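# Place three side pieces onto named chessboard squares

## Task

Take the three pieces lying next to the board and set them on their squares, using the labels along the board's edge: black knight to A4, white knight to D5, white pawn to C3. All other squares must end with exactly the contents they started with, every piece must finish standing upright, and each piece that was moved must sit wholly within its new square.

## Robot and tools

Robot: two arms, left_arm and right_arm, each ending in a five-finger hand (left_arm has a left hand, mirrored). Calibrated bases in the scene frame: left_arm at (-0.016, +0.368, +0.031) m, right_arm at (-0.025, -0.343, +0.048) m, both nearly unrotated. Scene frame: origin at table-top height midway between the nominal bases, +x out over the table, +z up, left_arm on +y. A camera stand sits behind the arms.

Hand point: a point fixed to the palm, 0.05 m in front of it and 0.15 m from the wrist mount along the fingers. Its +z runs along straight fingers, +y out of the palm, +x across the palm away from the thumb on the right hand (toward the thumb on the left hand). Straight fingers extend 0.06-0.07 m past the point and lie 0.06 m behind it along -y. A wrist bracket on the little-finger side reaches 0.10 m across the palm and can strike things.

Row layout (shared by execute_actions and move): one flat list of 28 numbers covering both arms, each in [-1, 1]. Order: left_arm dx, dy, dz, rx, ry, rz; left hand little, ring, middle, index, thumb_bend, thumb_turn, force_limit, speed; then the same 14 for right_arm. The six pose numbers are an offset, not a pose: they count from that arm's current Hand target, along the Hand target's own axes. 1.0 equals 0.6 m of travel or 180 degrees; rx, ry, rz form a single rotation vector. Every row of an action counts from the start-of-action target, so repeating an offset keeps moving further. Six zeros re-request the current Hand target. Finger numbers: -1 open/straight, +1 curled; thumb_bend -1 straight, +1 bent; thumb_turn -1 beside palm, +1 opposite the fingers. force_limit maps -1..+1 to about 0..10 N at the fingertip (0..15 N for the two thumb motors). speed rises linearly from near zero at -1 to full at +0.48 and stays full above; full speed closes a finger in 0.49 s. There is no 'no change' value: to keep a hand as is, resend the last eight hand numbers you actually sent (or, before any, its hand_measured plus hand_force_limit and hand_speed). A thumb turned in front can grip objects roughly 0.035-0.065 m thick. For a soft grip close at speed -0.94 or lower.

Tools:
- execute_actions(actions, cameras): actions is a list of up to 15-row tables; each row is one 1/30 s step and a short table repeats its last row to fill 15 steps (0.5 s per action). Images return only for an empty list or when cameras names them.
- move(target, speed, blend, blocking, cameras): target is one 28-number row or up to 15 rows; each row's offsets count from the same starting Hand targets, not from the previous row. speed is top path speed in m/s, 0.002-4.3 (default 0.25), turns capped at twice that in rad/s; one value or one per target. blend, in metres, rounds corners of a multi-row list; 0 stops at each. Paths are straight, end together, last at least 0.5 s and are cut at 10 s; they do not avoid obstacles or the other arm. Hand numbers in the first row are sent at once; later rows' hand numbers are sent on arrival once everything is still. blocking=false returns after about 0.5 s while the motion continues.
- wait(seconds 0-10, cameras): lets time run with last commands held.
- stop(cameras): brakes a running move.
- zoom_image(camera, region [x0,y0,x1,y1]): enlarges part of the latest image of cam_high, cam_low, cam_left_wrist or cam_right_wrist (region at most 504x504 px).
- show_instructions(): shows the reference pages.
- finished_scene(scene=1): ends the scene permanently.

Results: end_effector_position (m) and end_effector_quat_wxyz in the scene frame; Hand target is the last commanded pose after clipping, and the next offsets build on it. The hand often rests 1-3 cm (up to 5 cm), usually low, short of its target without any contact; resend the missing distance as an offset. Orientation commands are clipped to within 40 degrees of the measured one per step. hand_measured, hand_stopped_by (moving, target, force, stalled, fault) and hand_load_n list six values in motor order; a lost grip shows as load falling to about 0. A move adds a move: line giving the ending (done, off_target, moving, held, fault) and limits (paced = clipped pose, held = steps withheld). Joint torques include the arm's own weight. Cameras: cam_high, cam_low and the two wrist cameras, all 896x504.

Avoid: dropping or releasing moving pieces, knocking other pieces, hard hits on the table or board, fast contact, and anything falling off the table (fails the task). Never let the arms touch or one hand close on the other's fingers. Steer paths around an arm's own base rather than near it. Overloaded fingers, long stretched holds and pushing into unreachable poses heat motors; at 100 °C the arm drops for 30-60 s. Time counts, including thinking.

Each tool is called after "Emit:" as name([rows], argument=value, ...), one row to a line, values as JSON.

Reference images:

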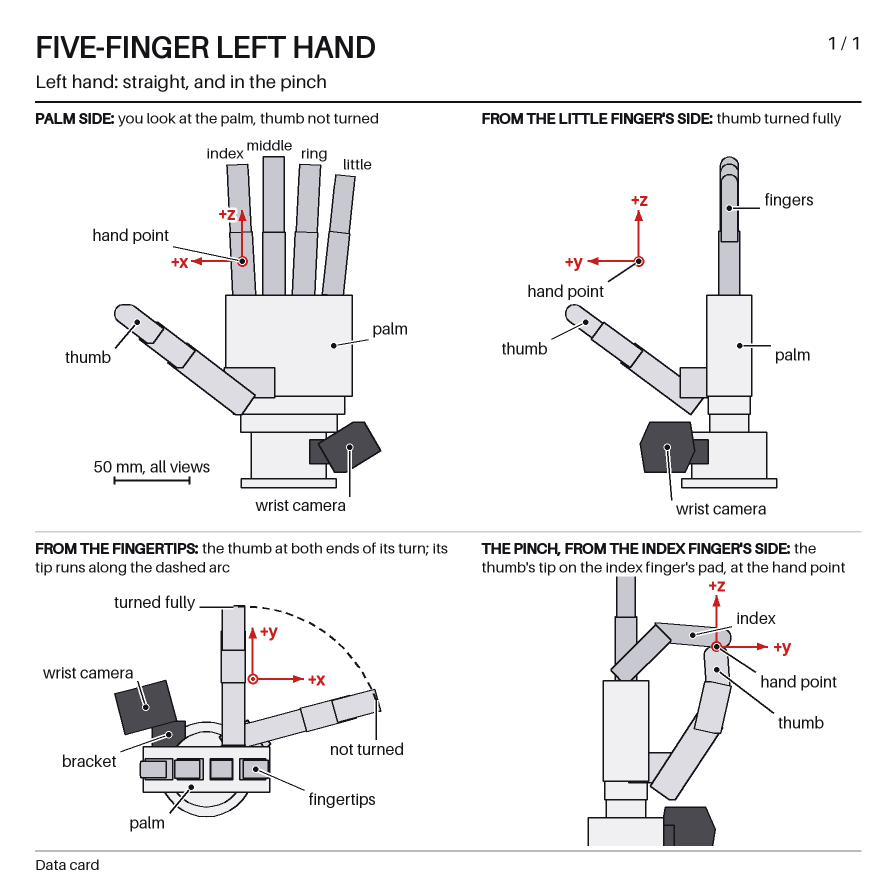

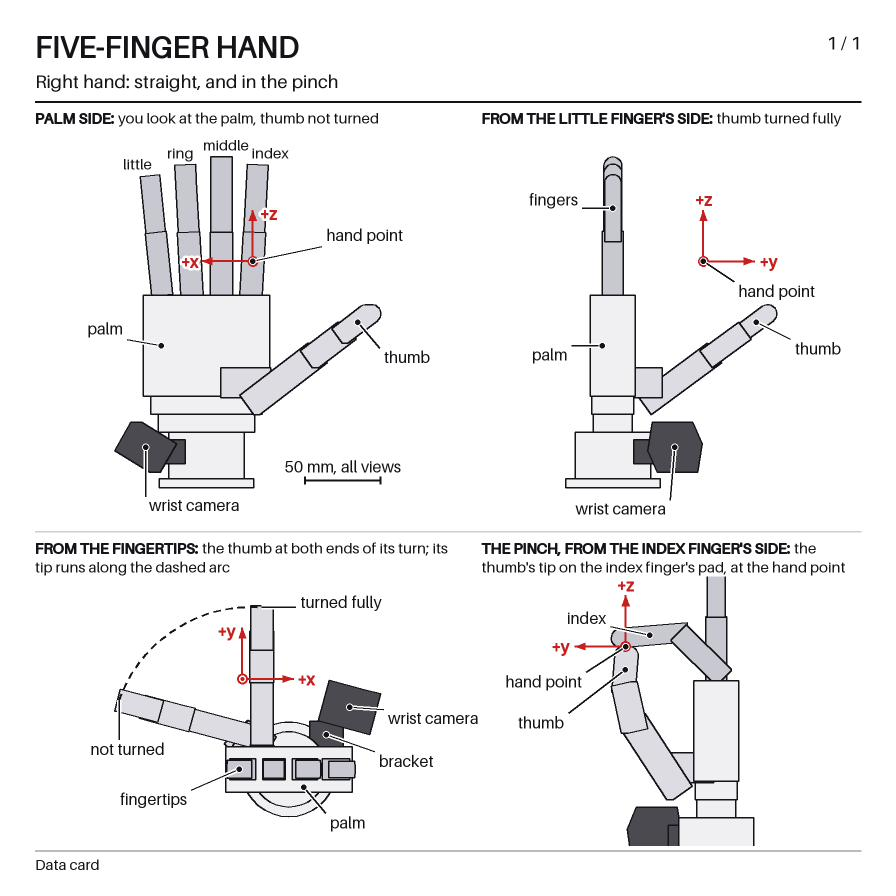

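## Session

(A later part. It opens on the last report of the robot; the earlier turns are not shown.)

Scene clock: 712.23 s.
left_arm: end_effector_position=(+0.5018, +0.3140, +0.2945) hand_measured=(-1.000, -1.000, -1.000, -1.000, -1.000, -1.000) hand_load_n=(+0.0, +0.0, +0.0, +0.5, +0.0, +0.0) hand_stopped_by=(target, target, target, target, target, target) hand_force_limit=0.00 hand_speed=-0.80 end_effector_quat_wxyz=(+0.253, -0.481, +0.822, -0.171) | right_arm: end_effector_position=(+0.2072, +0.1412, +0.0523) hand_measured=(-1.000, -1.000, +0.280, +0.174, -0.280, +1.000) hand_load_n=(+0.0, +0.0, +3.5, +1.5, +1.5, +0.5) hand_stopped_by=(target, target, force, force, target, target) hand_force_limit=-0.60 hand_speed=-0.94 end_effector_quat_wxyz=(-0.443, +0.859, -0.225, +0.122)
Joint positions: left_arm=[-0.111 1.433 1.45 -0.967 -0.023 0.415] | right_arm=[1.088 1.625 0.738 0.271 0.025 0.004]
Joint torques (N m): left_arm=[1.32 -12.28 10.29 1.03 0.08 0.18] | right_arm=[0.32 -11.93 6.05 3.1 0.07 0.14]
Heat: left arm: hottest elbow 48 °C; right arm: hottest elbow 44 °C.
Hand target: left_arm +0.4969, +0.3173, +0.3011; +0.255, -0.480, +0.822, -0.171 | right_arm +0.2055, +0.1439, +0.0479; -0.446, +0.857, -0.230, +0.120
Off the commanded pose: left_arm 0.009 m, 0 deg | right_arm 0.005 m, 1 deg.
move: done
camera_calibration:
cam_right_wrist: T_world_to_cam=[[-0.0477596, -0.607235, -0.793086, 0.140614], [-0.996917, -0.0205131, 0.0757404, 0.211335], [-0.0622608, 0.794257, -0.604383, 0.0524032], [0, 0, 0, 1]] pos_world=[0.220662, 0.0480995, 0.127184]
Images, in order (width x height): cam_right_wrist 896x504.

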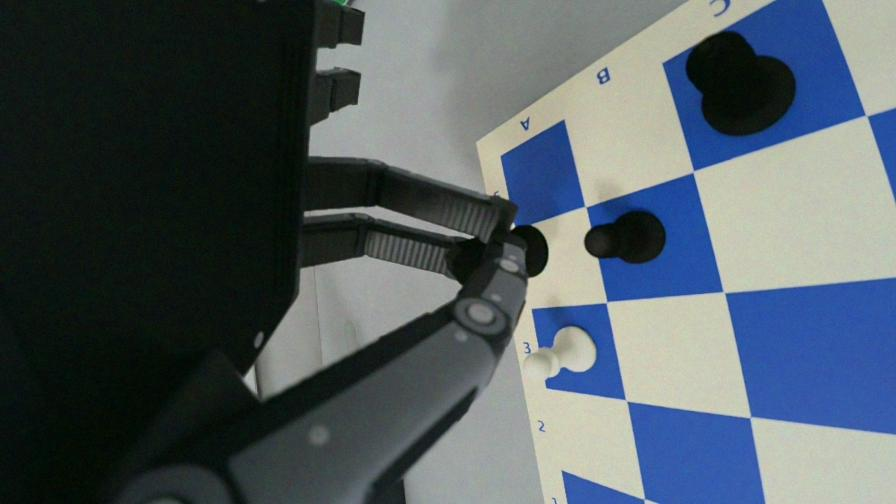

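Emit:
move(target=[0,0,0,0,0,0,-1,-1,-1,-1,-1,-1,0,-0.8,-0.0125,0.0293,0.0075,0,0,0,-1,-1,0.45,0.45,-0.28,1,-0.6,-0.94], speed=0.04, cameras=["cam_right_wrist","cam_low"])

Emit:
zoom_image(camera="cam_right_wrist", region=[400, 100, 700, 400])

Emit:
zoom_image(camera="cam_low", region=[500, 180, 620, 250])

Scene clock: 730.20 s.
left_arm: end_effector_position=(+0.5018, +0.3140, +0.2945) hand_measured=(-1.000, -1.000, -1.000, -1.000, -1.000, -1.000) hand_load_n=(+0.0, +0.0, -0.5, +0.0, +0.0, +0.0) hand_stopped_by=(target, target, target, target, target, target) hand_force_limit=0.00 hand_speed=-0.80 end_effector_quat_wxyz=(+0.253, -0.481, +0.822, -0.171) | right_arm: end_effector_position=(+0.2027, +0.1399, +0.0373) hand_measured=(-1.000, -1.000, +0.280, +0.174, -0.280, +1.000) hand_load_n=(+0.0, +0.0, +3.5, +1.0, +1.5, +0.5) hand_stopped_by=(target, target, force, force, target, target) hand_force_limit=-0.60 hand_speed=-0.94 end_effector_quat_wxyz=(-0.444, +0.857, -0.228, +0.125)
Joint positions: left_arm=[-0.111 1.433 1.45 -0.967 -0.023 0.415] | right_arm=[1.099 1.658 0.716 0.33 0.04 0.014]
Joint torques (N m): left_arm=[1.2 -12.28 10.28 1.02 0.08 0.19] | right_arm=[1.14 -11.99 5.38 3.14 0.09 0.15]
Heat: left arm: hottest elbow 48 °C; right arm: hottest elbow 43 °C.
Hand target: left_arm +0.4969, +0.3173, +0.3011; +0.255, -0.480, +0.822, -0.171 | right_arm +0.1958, +0.1422, +0.0310; -0.446, +0.857, -0.230, +0.120
Off the commanded pose: left_arm 0.009 m, 0 deg | right_arm 0.010 m, 1 deg.
move: done
camera_calibration:
cam_right_wrist: T_world_to_cam=[[-0.0506383, -0.603463, -0.795782, 0.127863], [-0.997228, -0.0129358, 0.0732667, 0.207046], [-0.0545078, 0.797286, -0.601135, 0.0420771], [0, 0, 0, 1]] pos_world=[0.215241, 0.0462912, 0.111875]
Images, in order (width x height): cam_low 896x504, cam_right_wrist 896x504.

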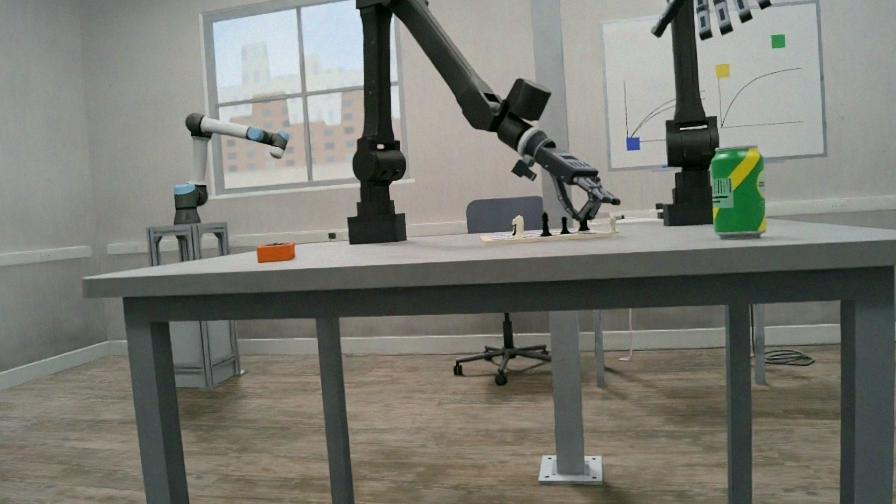

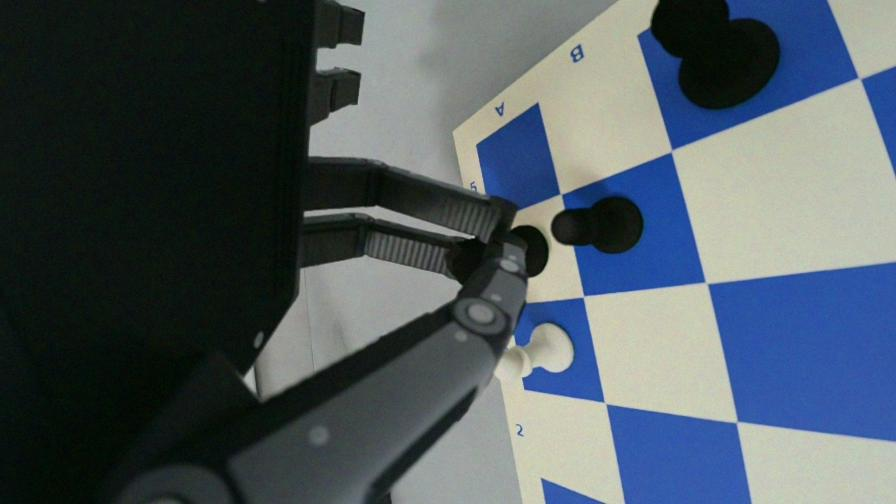

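Scaled by 1.680 from the camera's 896x504 image, which has a finer 1280x720 frame.

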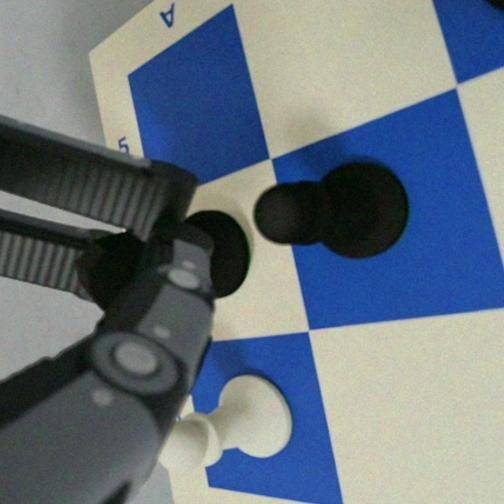

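Scaled by 4.200 from the camera's 896x504 image, which has a finer 1280x720 frame.

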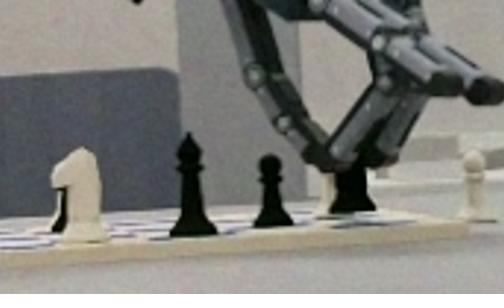

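Emit:
move(target=[0,0,0,0,0,0,-1,-1,-1,-1,-1,-1,0,-0.8,0.0008,0.007,0.0032,0,0,0,-1,-1,0.45,0.45,-0.28,1,-0.6,-0.94], speed=0.03, cameras=["cam_right_wrist","cam_low"])

Emit:
zoom_image(camera="cam_right_wrist", region=[400, 100, 700, 400])

Emit:
zoom_image(camera="cam_low", region=[500, 180, 620, 250])

Scene clock: 740.67 s.
left_arm: end_effector_position=(+0.5018, +0.3140, +0.2945) hand_measured=(-1.000, -1.000, -1.000, -1.000, -1.000, -1.000) hand_load_n=(-0.5, +0.0, +0.0, +0.0, +0.0, +0.0) hand_stopped_by=(target, target, target, target, target, target) hand_force_limit=0.00 hand_speed=-0.80 end_effector_quat_wxyz=(+0.253, -0.481, +0.822, -0.171) | right_arm: end_effector_position=(+0.2025, +0.1395, +0.0336) hand_measured=(-1.000, -1.000, +0.280, +0.174, -0.280, +1.000) hand_load_n=(+0.0, +0.0, +3.0, +1.0, +1.0, +0.5) hand_stopped_by=(target, target, force, force, target, target) hand_force_limit=-0.60 hand_speed=-0.94 end_effector_quat_wxyz=(-0.445, +0.857, -0.228, +0.125)
Joint positions: left_arm=[-0.111 1.433 1.45 -0.967 -0.023 0.415] | right_arm=[1.099 1.667 0.711 0.345 0.041 0.015]
Joint torques (N m): left_arm=[1.2 -12.28 10.22 1.05 0.08 0.19] | right_arm=[1.03 -12.16 5.29 3.1 0.05 0.13]
Heat: left arm: hottest elbow 48 °C; right arm: hottest elbow 43 °C.
Hand target: left_arm +0.4969, +0.3173, +0.3011; +0.255, -0.480, +0.822, -0.171 | right_arm +0.1958, +0.1411, +0.0263; -0.446, +0.857, -0.230, +0.120
Off the commanded pose: left_arm 0.009 m, 0 deg | right_arm 0.010 m, 1 deg.
move: done
camera_calibration:
cam_right_wrist: T_world_to_cam=[[-0.0504774, -0.602295, -0.796676, 0.124512], [-0.99728, -0.0125027, 0.0726398, 0.207185], [-0.0537112, 0.798175, -0.600026, 0.0397084], [0, 0, 0, 1]] pos_world=[0.215039, 0.0458892, 0.107972]
Images, in order (width x height): cam_low 896x504, cam_right_wrist 896x504.

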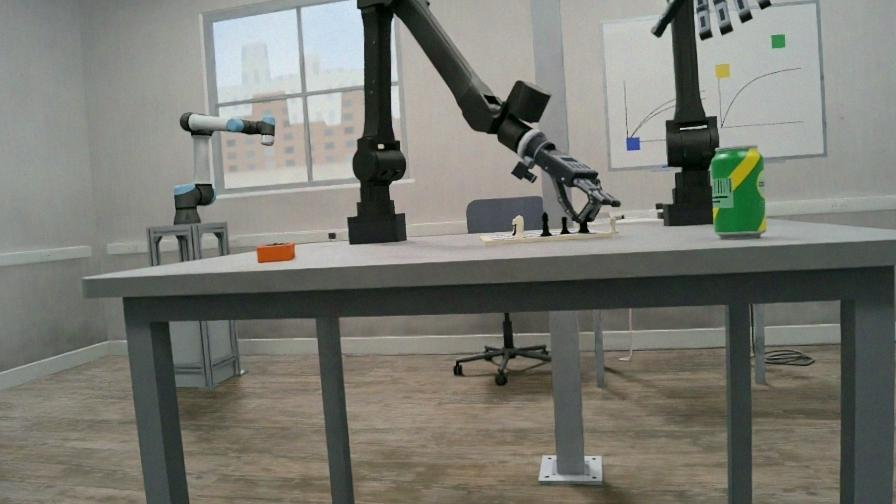

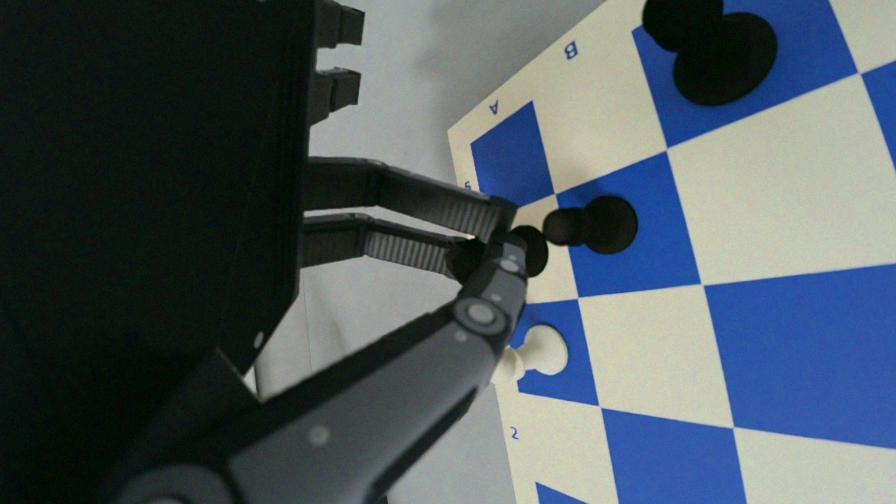

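Scaled by 1.680 from the camera's 896x504 image, which has a finer 1280x720 frame.

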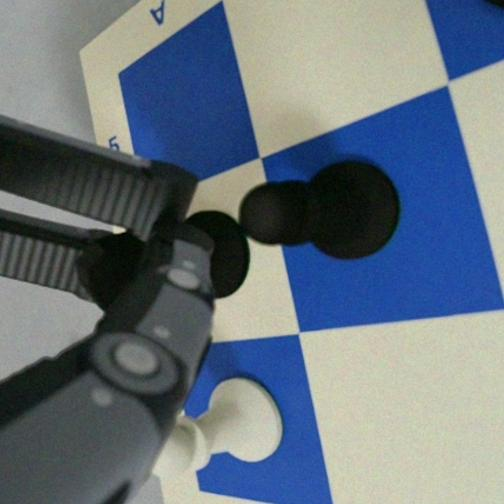

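Scaled by 4.200 from the camera's 896x504 image, which has a finer 1280x720 frame.

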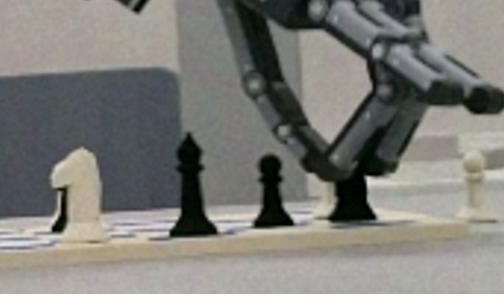

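Emit:
execute_actions([
  [[0,0,0,0,0,0,-1,-1,-1,-1,-1,-1,0,-0.8,0,0,0,0,0,0,-1,-1,0.0,0.0,-0.34,1,-0.6,-0.85]],
  [[0,0,0,0,0,0,-1,-1,-1,-1,-1,-1,0,-0.8,0,0,0,0,0,0,-1,-1,-0.6,-0.6,-0.36,1,-0.6,-0.4]],
  [[0,0,0,0,0,0,-1,-1,-1,-1,-1,-1,0,-0.8,0,0,0,0,0,0,-1,-1,-0.6,-0.6,-0.36,1,-0.6,-0.4]],
], cameras=["cam_right_wrist","cam_low"])

Emit:
zoom_image(camera="cam_right_wrist", region=[400, 100, 700, 400])

Emit:
zoom_image(camera="cam_low", region=[500, 180, 620, 250])

Scene clock: 771.50 s.
left_arm: end_effector_position=(+0.5018, +0.3140, +0.2945) hand_measured=(-1.000, -1.000, -1.000, -1.000, -1.000, -1.000) hand_load_n=(+0.0, +0.0, +0.0, +0.0, +0.0, +0.0) hand_stopped_by=(target, target, target, target, target, target) hand_force_limit=0.00 hand_speed=-0.80 end_effector_quat_wxyz=(+0.253, -0.481, +0.822, -0.171) | right_arm: end_effector_position=(+0.2026, +0.1396, +0.0337) hand_measured=(-1.000, -1.000, -0.600, -0.600, -0.360, +1.000) hand_load_n=(+0.0, +0.0, +0.0, +0.0, +0.0, +0.0) hand_stopped_by=(target, target, target, target, target, target) hand_force_limit=-0.60 hand_speed=-0.40 end_effector_quat_wxyz=(-0.445, +0.857, -0.228, +0.125)
Joint positions: left_arm=[-0.111 1.433 1.45 -0.967 -0.023 0.415] | right_arm=[1.099 1.667 0.711 0.346 0.041 0.015]
Joint torques (N m): left_arm=[1.2 -12.28 10.28 0.99 0.08 0.19] | right_arm=[1.14 -11.99 5.3 3.11 0.07 0.13]
Heat: left arm: hottest elbow 48 °C; right arm: hottest elbow 42 °C.
Hand target: left_arm +0.4969, +0.3173, +0.3011; +0.255, -0.480, +0.822, -0.171 | right_arm +0.1958, +0.1412, +0.0264; -0.446, +0.857, -0.230, +0.120
Off the commanded pose: left_arm 0.009 m, 0 deg | right_arm 0.010 m, 1 deg.
Step readings (end_effector_position of left_arm | right_arm):
0: (+0.5018, +0.3140, +0.2945) | (+0.2026, +0.1396, +0.0337)
1: (+0.5018, +0.3140, +0.2945) | (+0.2026, +0.1396, +0.0337)
2: (+0.5018, +0.3140, +0.2945) | (+0.2026, +0.1396, +0.0337)
4: (+0.5018, +0.3140, +0.2945) | (+0.2026, +0.1396, +0.0337)
8: (+0.5018, +0.3140, +0.2945) | (+0.2026, +0.1396, +0.0337)
15: (+0.5018, +0.3140, +0.2945) | (+0.2026, +0.1396, +0.0337)
16: (+0.5018, +0.3140, +0.2945) | (+0.2026, +0.1396, +0.0337)
17: (+0.5018, +0.3140, +0.2945) | (+0.2026, +0.1396, +0.0337)
19: (+0.5018, +0.3140, +0.2945) | (+0.2026, +0.1396, +0.0337)
23: (+0.5018, +0.3140, +0.2945) | (+0.2026, +0.1396, +0.0337)
30: (+0.5018, +0.3140, +0.2945) | (+0.2026, +0.1396, +0.0337)
31: (+0.5018, +0.3140, +0.2945) | (+0.2026, +0.1396, +0.0337)
32: (+0.5018, +0.3140, +0.2945) | (+0.2026, +0.1396, +0.0337)
34: (+0.5018, +0.3140, +0.2945) | (+0.2026, +0.1396, +0.0337)
38: (+0.5018, +0.3140, +0.2945) | (+0.2026, +0.1396, +0.0337)
45: (+0.5018, +0.3140, +0.2945) | (+0.2026, +0.1396, +0.0337)
camera_calibration:
cam_right_wrist: T_world_to_cam=[[-0.0506266, -0.601895, -0.796969, 0.124636], [-0.997278, -0.0123677, 0.0726915, 0.207165], [-0.0536093, 0.79848, -0.59963, 0.0396896], [0, 0, 0, 1]] pos_world=[0.215038, 0.0458885, 0.108071]
Images, in order (width x height): cam_low 896x504, cam_right_wrist 896x504.

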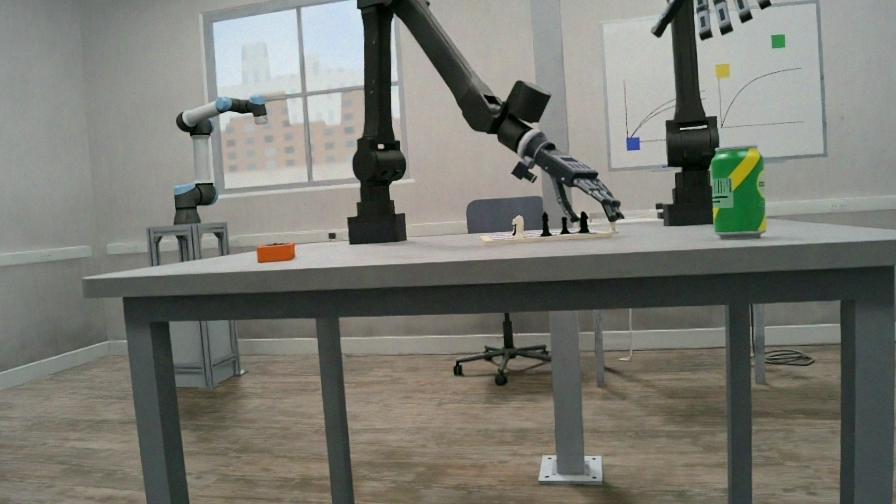

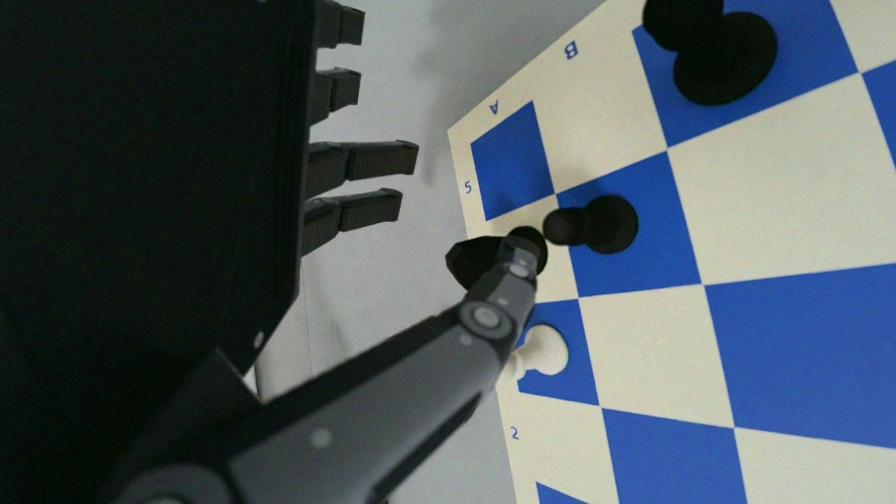

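Scaled by 1.680 from the camera's 896x504 image, which has a finer 1280x720 frame.

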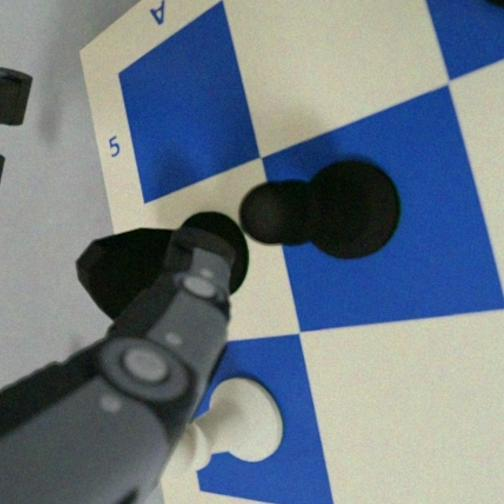

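Scaled by 4.200 from the camera's 896x504 image, which has a finer 1280x720 frame.

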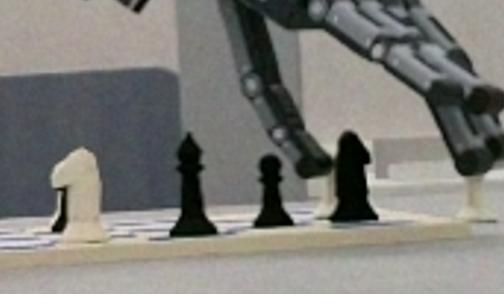

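Emit:
move([
  [0,0,0,0,0,0,-1,-1,-1,-1,-1,-1,0,-0.8,-0.0008,-0.0718,-0.0427,0,0,0,-1,-1,-0.6,-0.6,-0.36,1,-0.6,-0.4],
  [0,0,0,0,0,0,-1,-1,-1,-1,-1,-1,0,-0.8,-0.1155,-0.1308,-0.042,0,0,0,-1,-1,-0.1,-0.1,-0.4,1,-0.6,-0.4],
], speed=[0.06,0.12], cameras=["all"])

Emit:
zoom_image(camera="cam_right_wrist", region=[400, 100, 800, 500])

Emit:
zoom_image(camera="cam_low", region=[500, 180, 620, 250])

Scene clock: 799.50 s.
left_arm: end_effector_position=(+0.5018, +0.3140, +0.2945) hand_measured=(-1.000, -1.000, -1.000, -1.000, -1.000, -1.000) hand_load_n=(+0.0, +0.0, +0.0, +0.0, +0.0, +0.0) hand_stopped_by=(target, target, target, target, target, target) hand_force_limit=0.00 hand_speed=-0.80 end_effector_quat_wxyz=(+0.253, -0.481, +0.822, -0.171) | right_arm: end_effector_position=(+0.1459, +0.1745, +0.0828) hand_measured=(-1.000, -1.000, -0.100, -0.100, -0.400, +1.000) hand_load_n=(+0.0, +0.0, +0.0, +0.0, +0.0, +0.0) hand_stopped_by=(target, target, target, target, target, target) hand_force_limit=-0.60 hand_speed=-0.40 end_effector_quat_wxyz=(-0.427, +0.867, -0.227, +0.122)
Joint positions: left_arm=[-0.111 1.433 1.45 -0.967 -0.023 0.415] | right_arm=[1.257 1.567 0.806 0.1 0.167 0.106]
Joint torques (N m): left_arm=[1.2 -12.28 10.28 1.02 0.08 0.18] | right_arm=[0.73 -13.45 10.48 1.42 0.14 0.14]
Heat: left arm: hottest elbow 48 °C; right arm: hottest elbow 42 °C.
Hand target: left_arm +0.4969, +0.3173, +0.3011; +0.255, -0.480, +0.822, -0.171 | right_arm +0.1481, +0.1971, +0.1053; -0.446, +0.857, -0.230, +0.120
Off the commanded pose: left_arm 0.009 m, 0 deg | right_arm 0.032 m, 2 deg.
move: off_target (right_arm); target 2's new numbers were sent with right_arm's hand 0.032 m and 2 deg from that target
camera_calibration:
cam_left_wrist: T_world_to_cam=[[0.561608, -0.685833, 0.46285, -0.207216], [-0.807067, -0.577337, 0.123795, 0.545086], [0.182318, -0.443075, -0.87775, 0.422082], [0, 0, 0, 1]] pos_world=[0.479342, 0.359597, 0.398914]
cam_right_wrist: T_world_to_cam=[[-0.0598286, -0.632378, -0.772347, 0.186518], [-0.996081, -0.012672, 0.0875353, 0.146146], [-0.0651426, 0.774557, -0.629141, 0.046557], [0, 0, 0, 1]] pos_world=[0.159765, 0.0837404, 0.160554]

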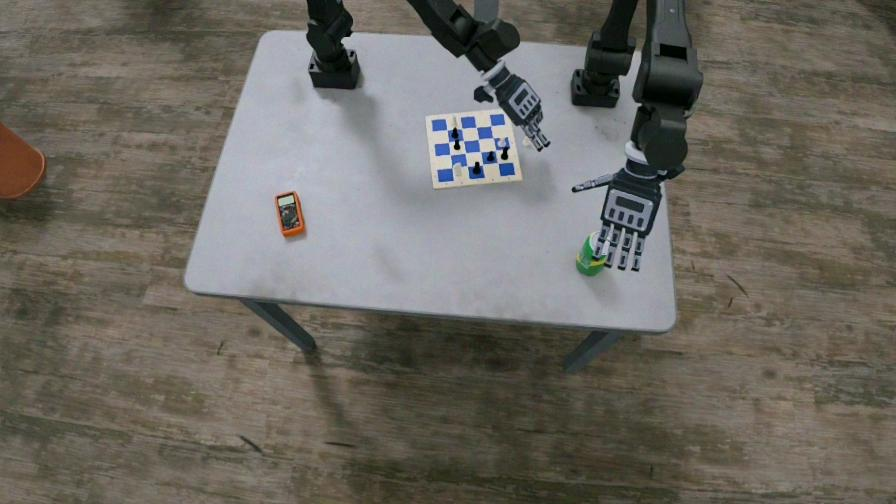

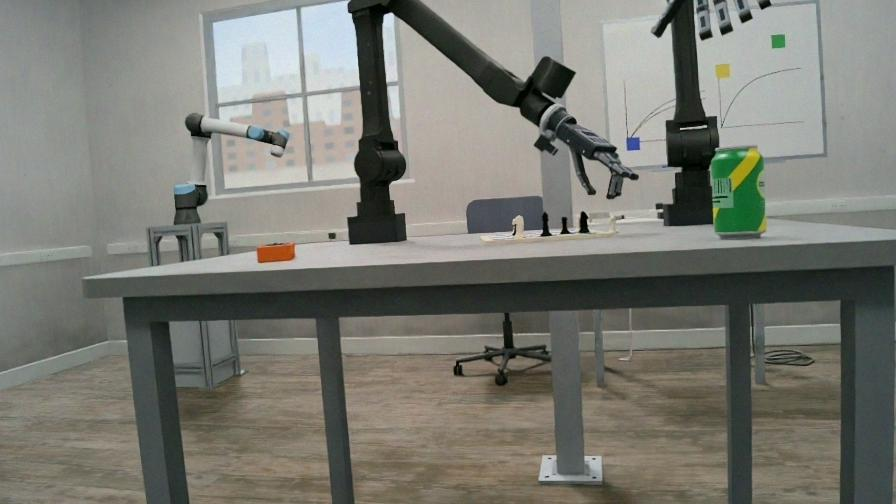

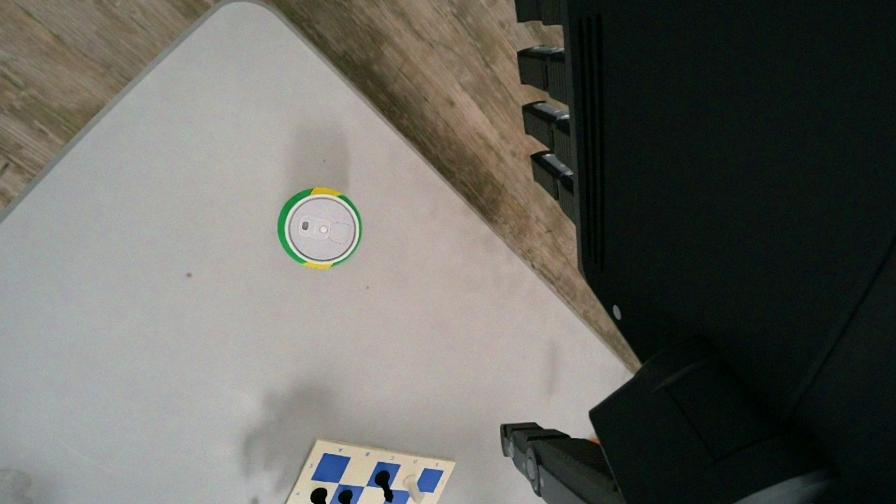

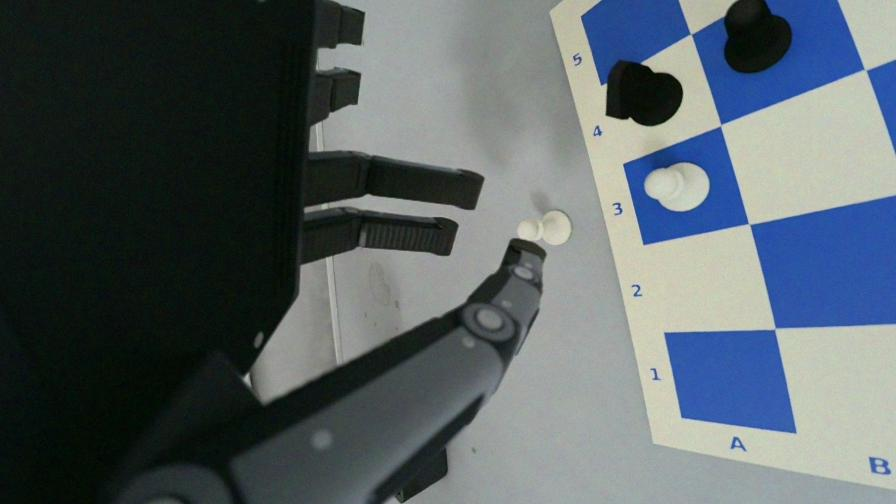

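Scaled by 1.260 from the camera's 896x504 image, which has a finer 1280x720 frame.

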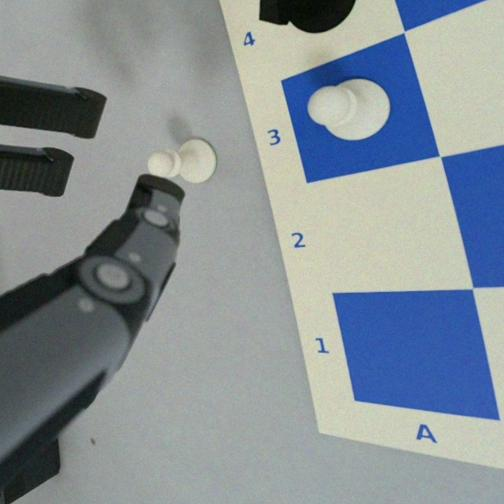

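Scaled by 4.200 from the camera's 896x504 image, which has a finer 1280x720 frame.

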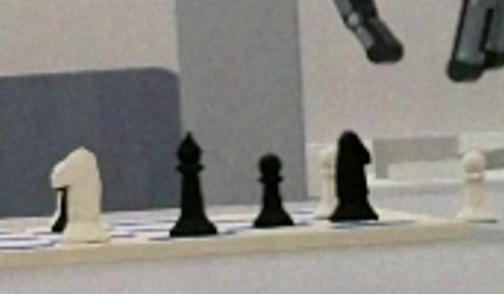

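Emit:
move(target=[0,0,0,0,0,0,-1,-1,-1,-1,-1,-1,0,-0.8,0.0075,0.0612,0.0435,0,0,0,-1,-1,-0.1,-0.1,-0.4,1,-0.6,-0.4], speed=0.07, cameras=["cam_right_wrist"])

Emit:
zoom_image(camera="cam_right_wrist", region=[380, 120, 640, 380])

Scene clock: 810.67 s.
left_arm: end_effector_position=(+0.5018, +0.3140, +0.2945) hand_measured=(-1.000, -1.000, -1.000, -1.000, -1.000, -1.000) hand_load_n=(+0.0, +0.0, +0.0, +0.0, +0.0, +0.0) hand_stopped_by=(target, target, target, target, target, target) hand_force_limit=0.00 hand_speed=-0.80 end_effector_quat_wxyz=(+0.253, -0.481, +0.822, -0.171) | right_arm: end_effector_position=(+0.1495, +0.1867, +0.0590) hand_measured=(-1.000, -1.000, -0.100, -0.100, -0.400, +1.000) hand_load_n=(+0.0, +0.0, +0.0, +0.0, +0.0, +0.0) hand_stopped_by=(target, target, target, target, target, target) hand_force_limit=-0.60 hand_speed=-0.40 end_effector_quat_wxyz=(-0.437, +0.862, -0.227, +0.122)
Joint positions: left_arm=[-0.111 1.433 1.45 -0.967 -0.023 0.415] | right_arm=[1.257 1.647 0.806 0.202 0.164 0.106]
Joint torques (N m): left_arm=[1.14 -12.16 10.28 0.99 0.08 0.2] | right_arm=[0.21 -12.81 7.42 3.11 -0.05 0.09]
Heat: left arm: hottest elbow 48 °C; right arm: hottest elbow 44 °C.
Hand target: left_arm +0.4969, +0.3173, +0.3011; +0.255, -0.480, +0.822, -0.171 | right_arm +0.1521, +0.1951, +0.0602; -0.446, +0.857, -0.230, +0.120
Off the commanded pose: left_arm 0.009 m, 0 deg | right_arm 0.009 m, 1 deg.
move: done
camera_calibration:
cam_right_wrist: T_world_to_cam=[[-0.0542631, -0.615739, -0.78608, 0.172956], [-0.996516, -0.0165456, 0.0817497, 0.153136], [-0.0633426, 0.787777, -0.612695, 0.0185549], [0, 0, 0, 1]] pos_world=[0.163163, 0.0944125, 0.134807]
Images, in order (width x height): cam_right_wrist 896x504.

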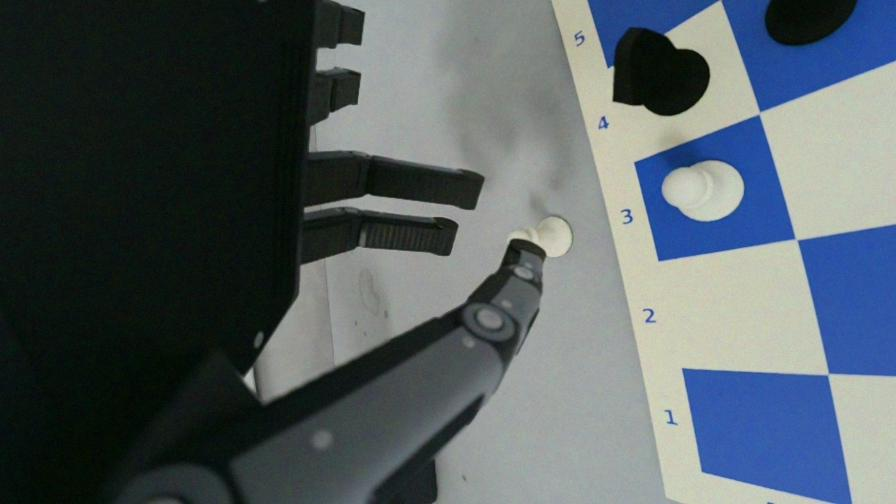

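Scaled by 1.938 from the camera's 896x504 image, which has a finer 1280x720 frame.

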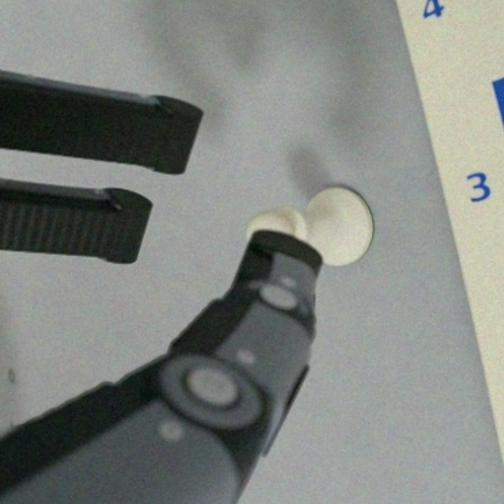

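Emit:
move(target=[0,0,0,0,0,0,-1,-1,-1,-1,-1,-1,0,-0.8,-0.0077,0.0485,0.0273,0,0,0,-1,-1,-0.1,-0.1,-0.4,1,-0.6,-0.4], speed=0.05, cameras=["cam_right_wrist"])

Emit:
zoom_image(camera="cam_right_wrist", region=[380, 120, 640, 380])

Scene clock: 828.73 s.
left_arm: end_effector_position=(+0.5018, +0.3140, +0.2945) hand_measured=(-1.000, -1.000, -1.000, -1.000, -1.000, -1.000) hand_load_n=(+0.0, +0.0, +0.0, +0.0, +0.0, +0.0) hand_stopped_by=(target, target, target, target, target, target) hand_force_limit=0.00 hand_speed=-0.80 end_effector_quat_wxyz=(+0.253, -0.481, +0.822, -0.171) | right_arm: end_effector_position=(+0.1527, +0.1935, +0.0342) hand_measured=(-1.000, -1.000, -0.100, -0.100, -0.400, +1.000) hand_load_n=(-0.5, +0.0, +0.0, +0.0, +0.0, +0.0) hand_stopped_by=(target, target, target, target, target, target) hand_force_limit=-0.60 hand_speed=-0.40 end_effector_quat_wxyz=(-0.445, +0.857, -0.227, +0.124)
Joint positions: left_arm=[-0.111 1.433 1.45 -0.967 -0.023 0.415] | right_arm=[1.257 1.722 0.8 0.302 0.168 0.106]
Joint torques (N m): left_arm=[1.32 -12.22 10.26 1.03 0.07 0.19] | right_arm=[0.91 -12.98 5.55 3.03 0.14 0.14]
Heat: left arm: hottest elbow 48 °C; right arm: hottest elbow 44 °C.
Hand target: left_arm +0.4969, +0.3173, +0.3011; +0.255, -0.480, +0.822, -0.171 | right_arm +0.1465, +0.1945, +0.0270; -0.446, +0.857, -0.230, +0.120
Off the commanded pose: left_arm 0.009 m, 0 deg | right_arm 0.010 m, 1 deg.
move: done
camera_calibration:
cam_right_wrist: T_world_to_cam=[[-0.049803, -0.602525, -0.796544, 0.154983], [-0.997203, -0.0144979, 0.0733156, 0.158363], [-0.0557228, 0.797968, -0.600118, -0.00527943], [0, 0, 0, 1]] pos_world=[0.165344, 0.0998901, 0.108672]
Images, in order (width x height): cam_right_wrist 896x504.

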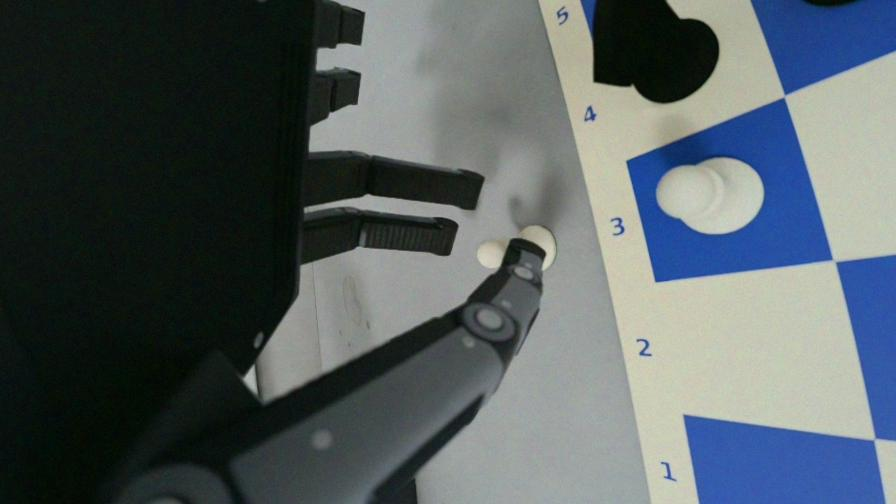

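Scaled by 1.938 from the camera's 896x504 image, which has a finer 1280x720 frame.

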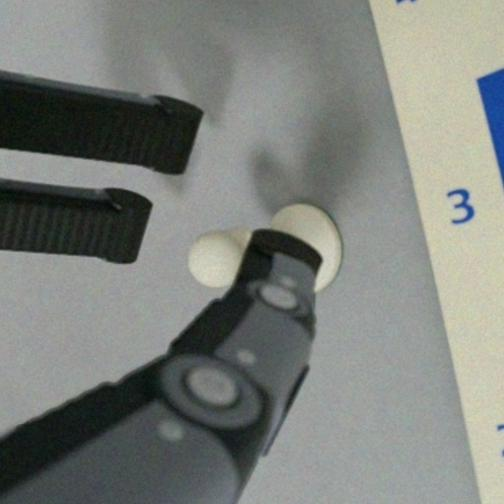

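Emit:
move(target=[0,0,0,0,0,0,-1,-1,-1,-1,-1,-1,0,-0.8,0.0,0.0063,0.0023,0,0,0,-1,-1,0.0,0.0,-0.34,1,-0.6,-0.85], speed=0.03, cameras=["cam_right_wrist"])

Emit:
zoom_image(camera="cam_right_wrist", region=[380, 120, 640, 380])

Scene clock: 840.10 s.
left_arm: end_effector_position=(+0.5018, +0.3140, +0.2945) hand_measured=(-1.000, -1.000, -1.000, -1.000, -1.000, -1.000) hand_load_n=(+0.0, +0.0, +0.0, +0.0, +0.0, +0.0) hand_stopped_by=(target, target, target, target, target, target) hand_force_limit=0.00 hand_speed=-0.80 end_effector_quat_wxyz=(+0.253, -0.481, +0.822, -0.171) | right_arm: end_effector_position=(+0.1526, +0.1929, +0.0311) hand_measured=(-1.000, -1.000, +0.000, +0.000, -0.340, +1.000) hand_load_n=(+0.0, +0.0, +0.0, +0.0, +0.0, +0.0) hand_stopped_by=(target, target, target, target, target, target) hand_force_limit=-0.60 hand_speed=-0.85 end_effector_quat_wxyz=(-0.445, +0.857, -0.227, +0.124)
Joint positions: left_arm=[-0.111 1.433 1.45 -0.967 -0.023 0.415] | right_arm=[1.257 1.729 0.796 0.314 0.168 0.106]
Joint torques (N m): left_arm=[1.32 -12.28 10.26 0.98 0.08 0.19] | right_arm=[1.03 -13.22 5.39 3.1 0.15 0.16]
Heat: left arm: hottest elbow 48 °C; right arm: hottest elbow 43 °C.
Hand target: left_arm +0.4969, +0.3173, +0.3011; +0.255, -0.480, +0.822, -0.171 | right_arm +0.1460, +0.1934, +0.0228; -0.446, +0.857, -0.230, +0.120
Off the commanded pose: left_arm 0.009 m, 0 deg | right_arm 0.010 m, 1 deg.
move: done
camera_calibration:
cam_right_wrist: T_world_to_cam=[[-0.0495026, -0.60165, -0.797224, 0.151855], [-0.997252, -0.0142818, 0.0727013, 0.158445], [-0.0551265, 0.798632, -0.59929, -0.00696432], [0, 0, 0, 1]] pos_world=[0.165143, 0.0991886, 0.10537]
Images, in order (width x height): cam_right_wrist 896x504.

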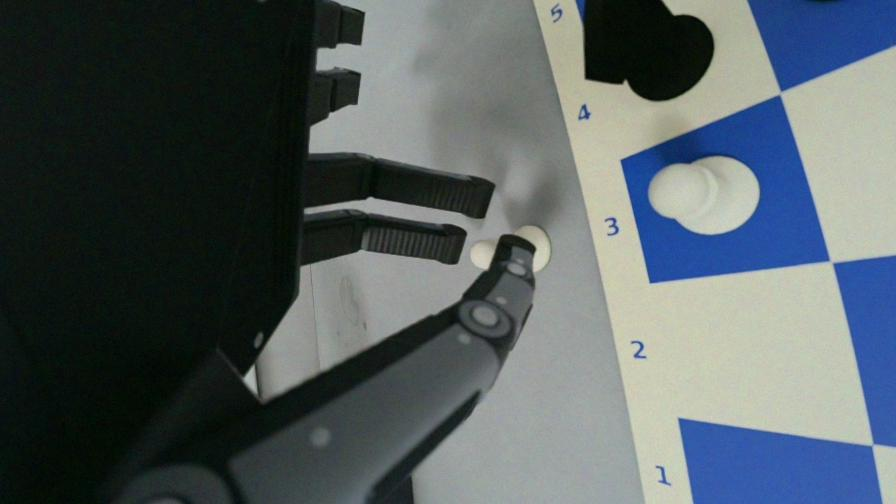

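Scaled by 1.938 from the camera's 896x504 image, which has a finer 1280x720 frame.

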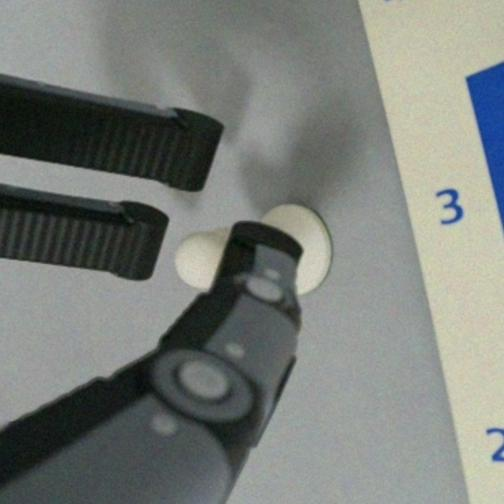

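Emit:
execute_actions([
  [[0,0,0,0,0,0,-1,-1,-1,-1,-1,-1,0,-0.8,0,0,0,0,0,0,-1,-1,0.5,0.5,-0.32,1,-0.6,-0.94]],
  [[0,0,0,0,0,0,-1,-1,-1,-1,-1,-1,0,-0.8,0,0,0,0,0,0,-1,-1,0.5,0.5,-0.32,1,-0.6,-0.94]],
  [[0,0,0,0,0,0,-1,-1,-1,-1,-1,-1,0,-0.8,0,0,0,0,0,0,-1,-1,0.5,0.5,-0.32,1,-0.6,-0.94]],
], cameras=["cam_right_wrist","cam_low"])

Emit:
zoom_image(camera="cam_right_wrist", region=[380, 120, 640, 380])

Emit:
zoom_image(camera="cam_low", region=[550, 170, 670, 240])

Scene clock: 851.57 s.
left_arm: end_effector_position=(+0.5018, +0.3140, +0.2945) hand_measured=(-1.000, -1.000, -1.000, -1.000, -1.000, -1.000) hand_load_n=(+0.0, +0.0, +0.0, +0.0, +0.0, +0.0) hand_stopped_by=(target, target, target, target, target, target) hand_force_limit=0.00 hand_speed=-0.80 end_effector_quat_wxyz=(+0.253, -0.481, +0.822, -0.171) | right_arm: end_effector_position=(+0.1526, +0.1931, +0.0313) hand_measured=(-1.000, -1.000, +0.304, +0.218, -0.320, +1.000) hand_load_n=(+0.0, +0.0, +3.5, +2.0, +2.5, -0.5) hand_stopped_by=(target, target, force, force, target, target) hand_force_limit=-0.60 hand_speed=-0.94 end_effector_quat_wxyz=(-0.446, +0.857, -0.228, +0.124)
Joint positions: left_arm=[-0.111 1.433 1.45 -0.967 -0.023 0.415] | right_arm=[1.257 1.729 0.796 0.315 0.168 0.106]
Joint torques (N m): left_arm=[1.32 -12.28 10.24 1.06 0.07 0.19] | right_arm=[0.79 -13.04 5.38 2.97 0.15 0.14]
Heat: left arm: hottest elbow 48 °C; right arm: hottest elbow 43 °C.
Hand target: left_arm +0.4969, +0.3173, +0.3011; +0.255, -0.480, +0.822, -0.171 | right_arm +0.1459, +0.1934, +0.0228; -0.446, +0.857, -0.230, +0.120
Off the commanded pose: left_arm 0.009 m, 0 deg | right_arm 0.011 m, 1 deg.
Step readings (end_effector_position of left_arm | right_arm):
0: (+0.5018, +0.3140, +0.2945) | (+0.1526, +0.1929, +0.0311)
1: (+0.5018, +0.3140, +0.2945) | (+0.1526, +0.1929, +0.0311)
2: (+0.5018, +0.3140, +0.2945) | (+0.1526, +0.1929, +0.0311)
4: (+0.5018, +0.3140, +0.2945) | (+0.1526, +0.1929, +0.0311)
8: (+0.5018, +0.3140, +0.2945) | (+0.1526, +0.1929, +0.0311)
15: (+0.5018, +0.3140, +0.2945) | (+0.1526, +0.1929, +0.0311)
16: (+0.5018, +0.3140, +0.2945) | (+0.1526, +0.1929, +0.0311)
17: (+0.5018, +0.3140, +0.2945) | (+0.1526, +0.1929, +0.0311)
19: (+0.5018, +0.3140, +0.2945) | (+0.1526, +0.1929, +0.0311)
23: (+0.5018, +0.3140, +0.2945) | (+0.1526, +0.1929, +0.0311)
30: (+0.5018, +0.3140, +0.2945) | (+0.1526, +0.1929, +0.0311)
31: (+0.5018, +0.3140, +0.2945) | (+0.1526, +0.1929, +0.0311)
32: (+0.5018, +0.3140, +0.2945) | (+0.1526, +0.1929, +0.0311)
34: (+0.5018, +0.3140, +0.2945) | (+0.1526, +0.1929, +0.0311)
38: (+0.5018, +0.3140, +0.2945) | (+0.1526, +0.1929, +0.0311)
45: (+0.5018, +0.3140, +0.2945) | (+0.1526, +0.1931, +0.0313)
camera_calibration:
cam_right_wrist: T_world_to_cam=[[-0.049546, -0.600728, -0.797916, 0.151986], [-0.997266, -0.0140994, 0.0725395, 0.15854], [-0.0548266, 0.799329, -0.598387, -0.007193], [0, 0, 0, 1]] pos_world=[0.165242, 0.0992871, 0.105467]
Images, in order (width x height): cam_low 896x504, cam_right_wrist 896x504.

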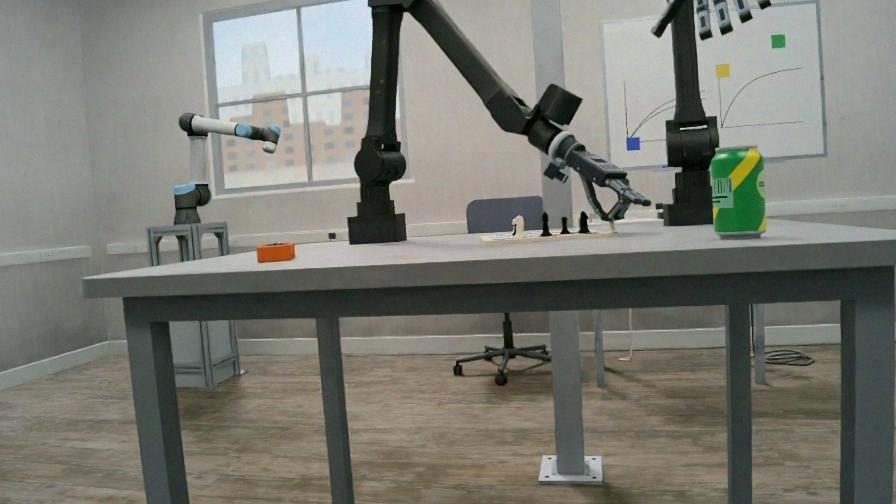

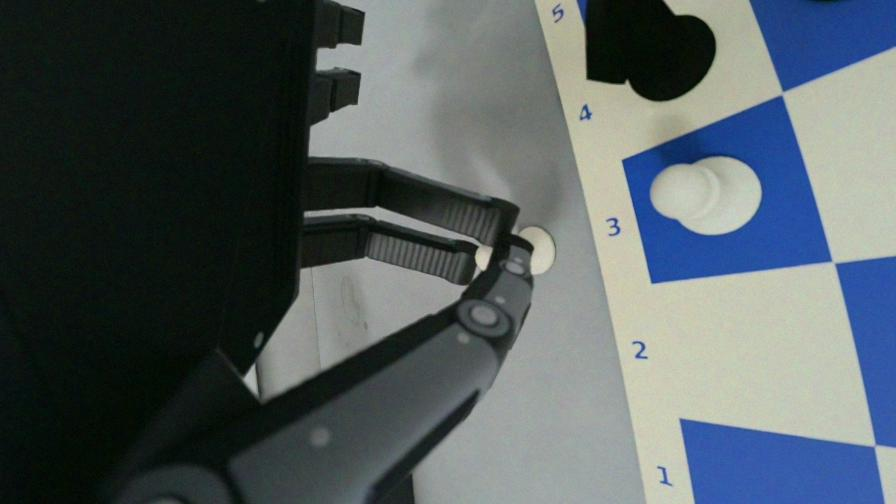

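Scaled by 1.938 from the camera's 896x504 image, which has a finer 1280x720 frame.

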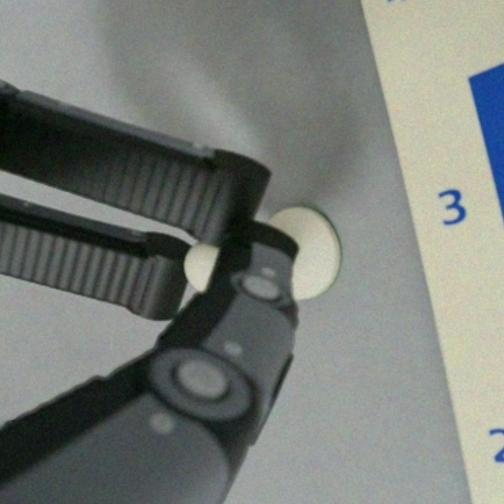

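Scaled by 4.200 from the camera's 896x504 image, which has a finer 1280x720 frame.

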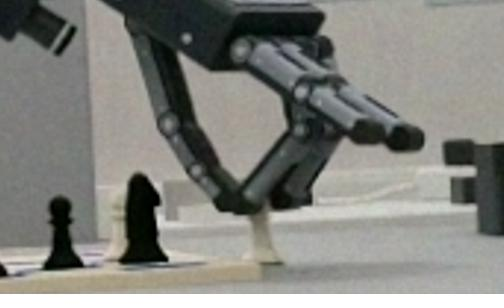

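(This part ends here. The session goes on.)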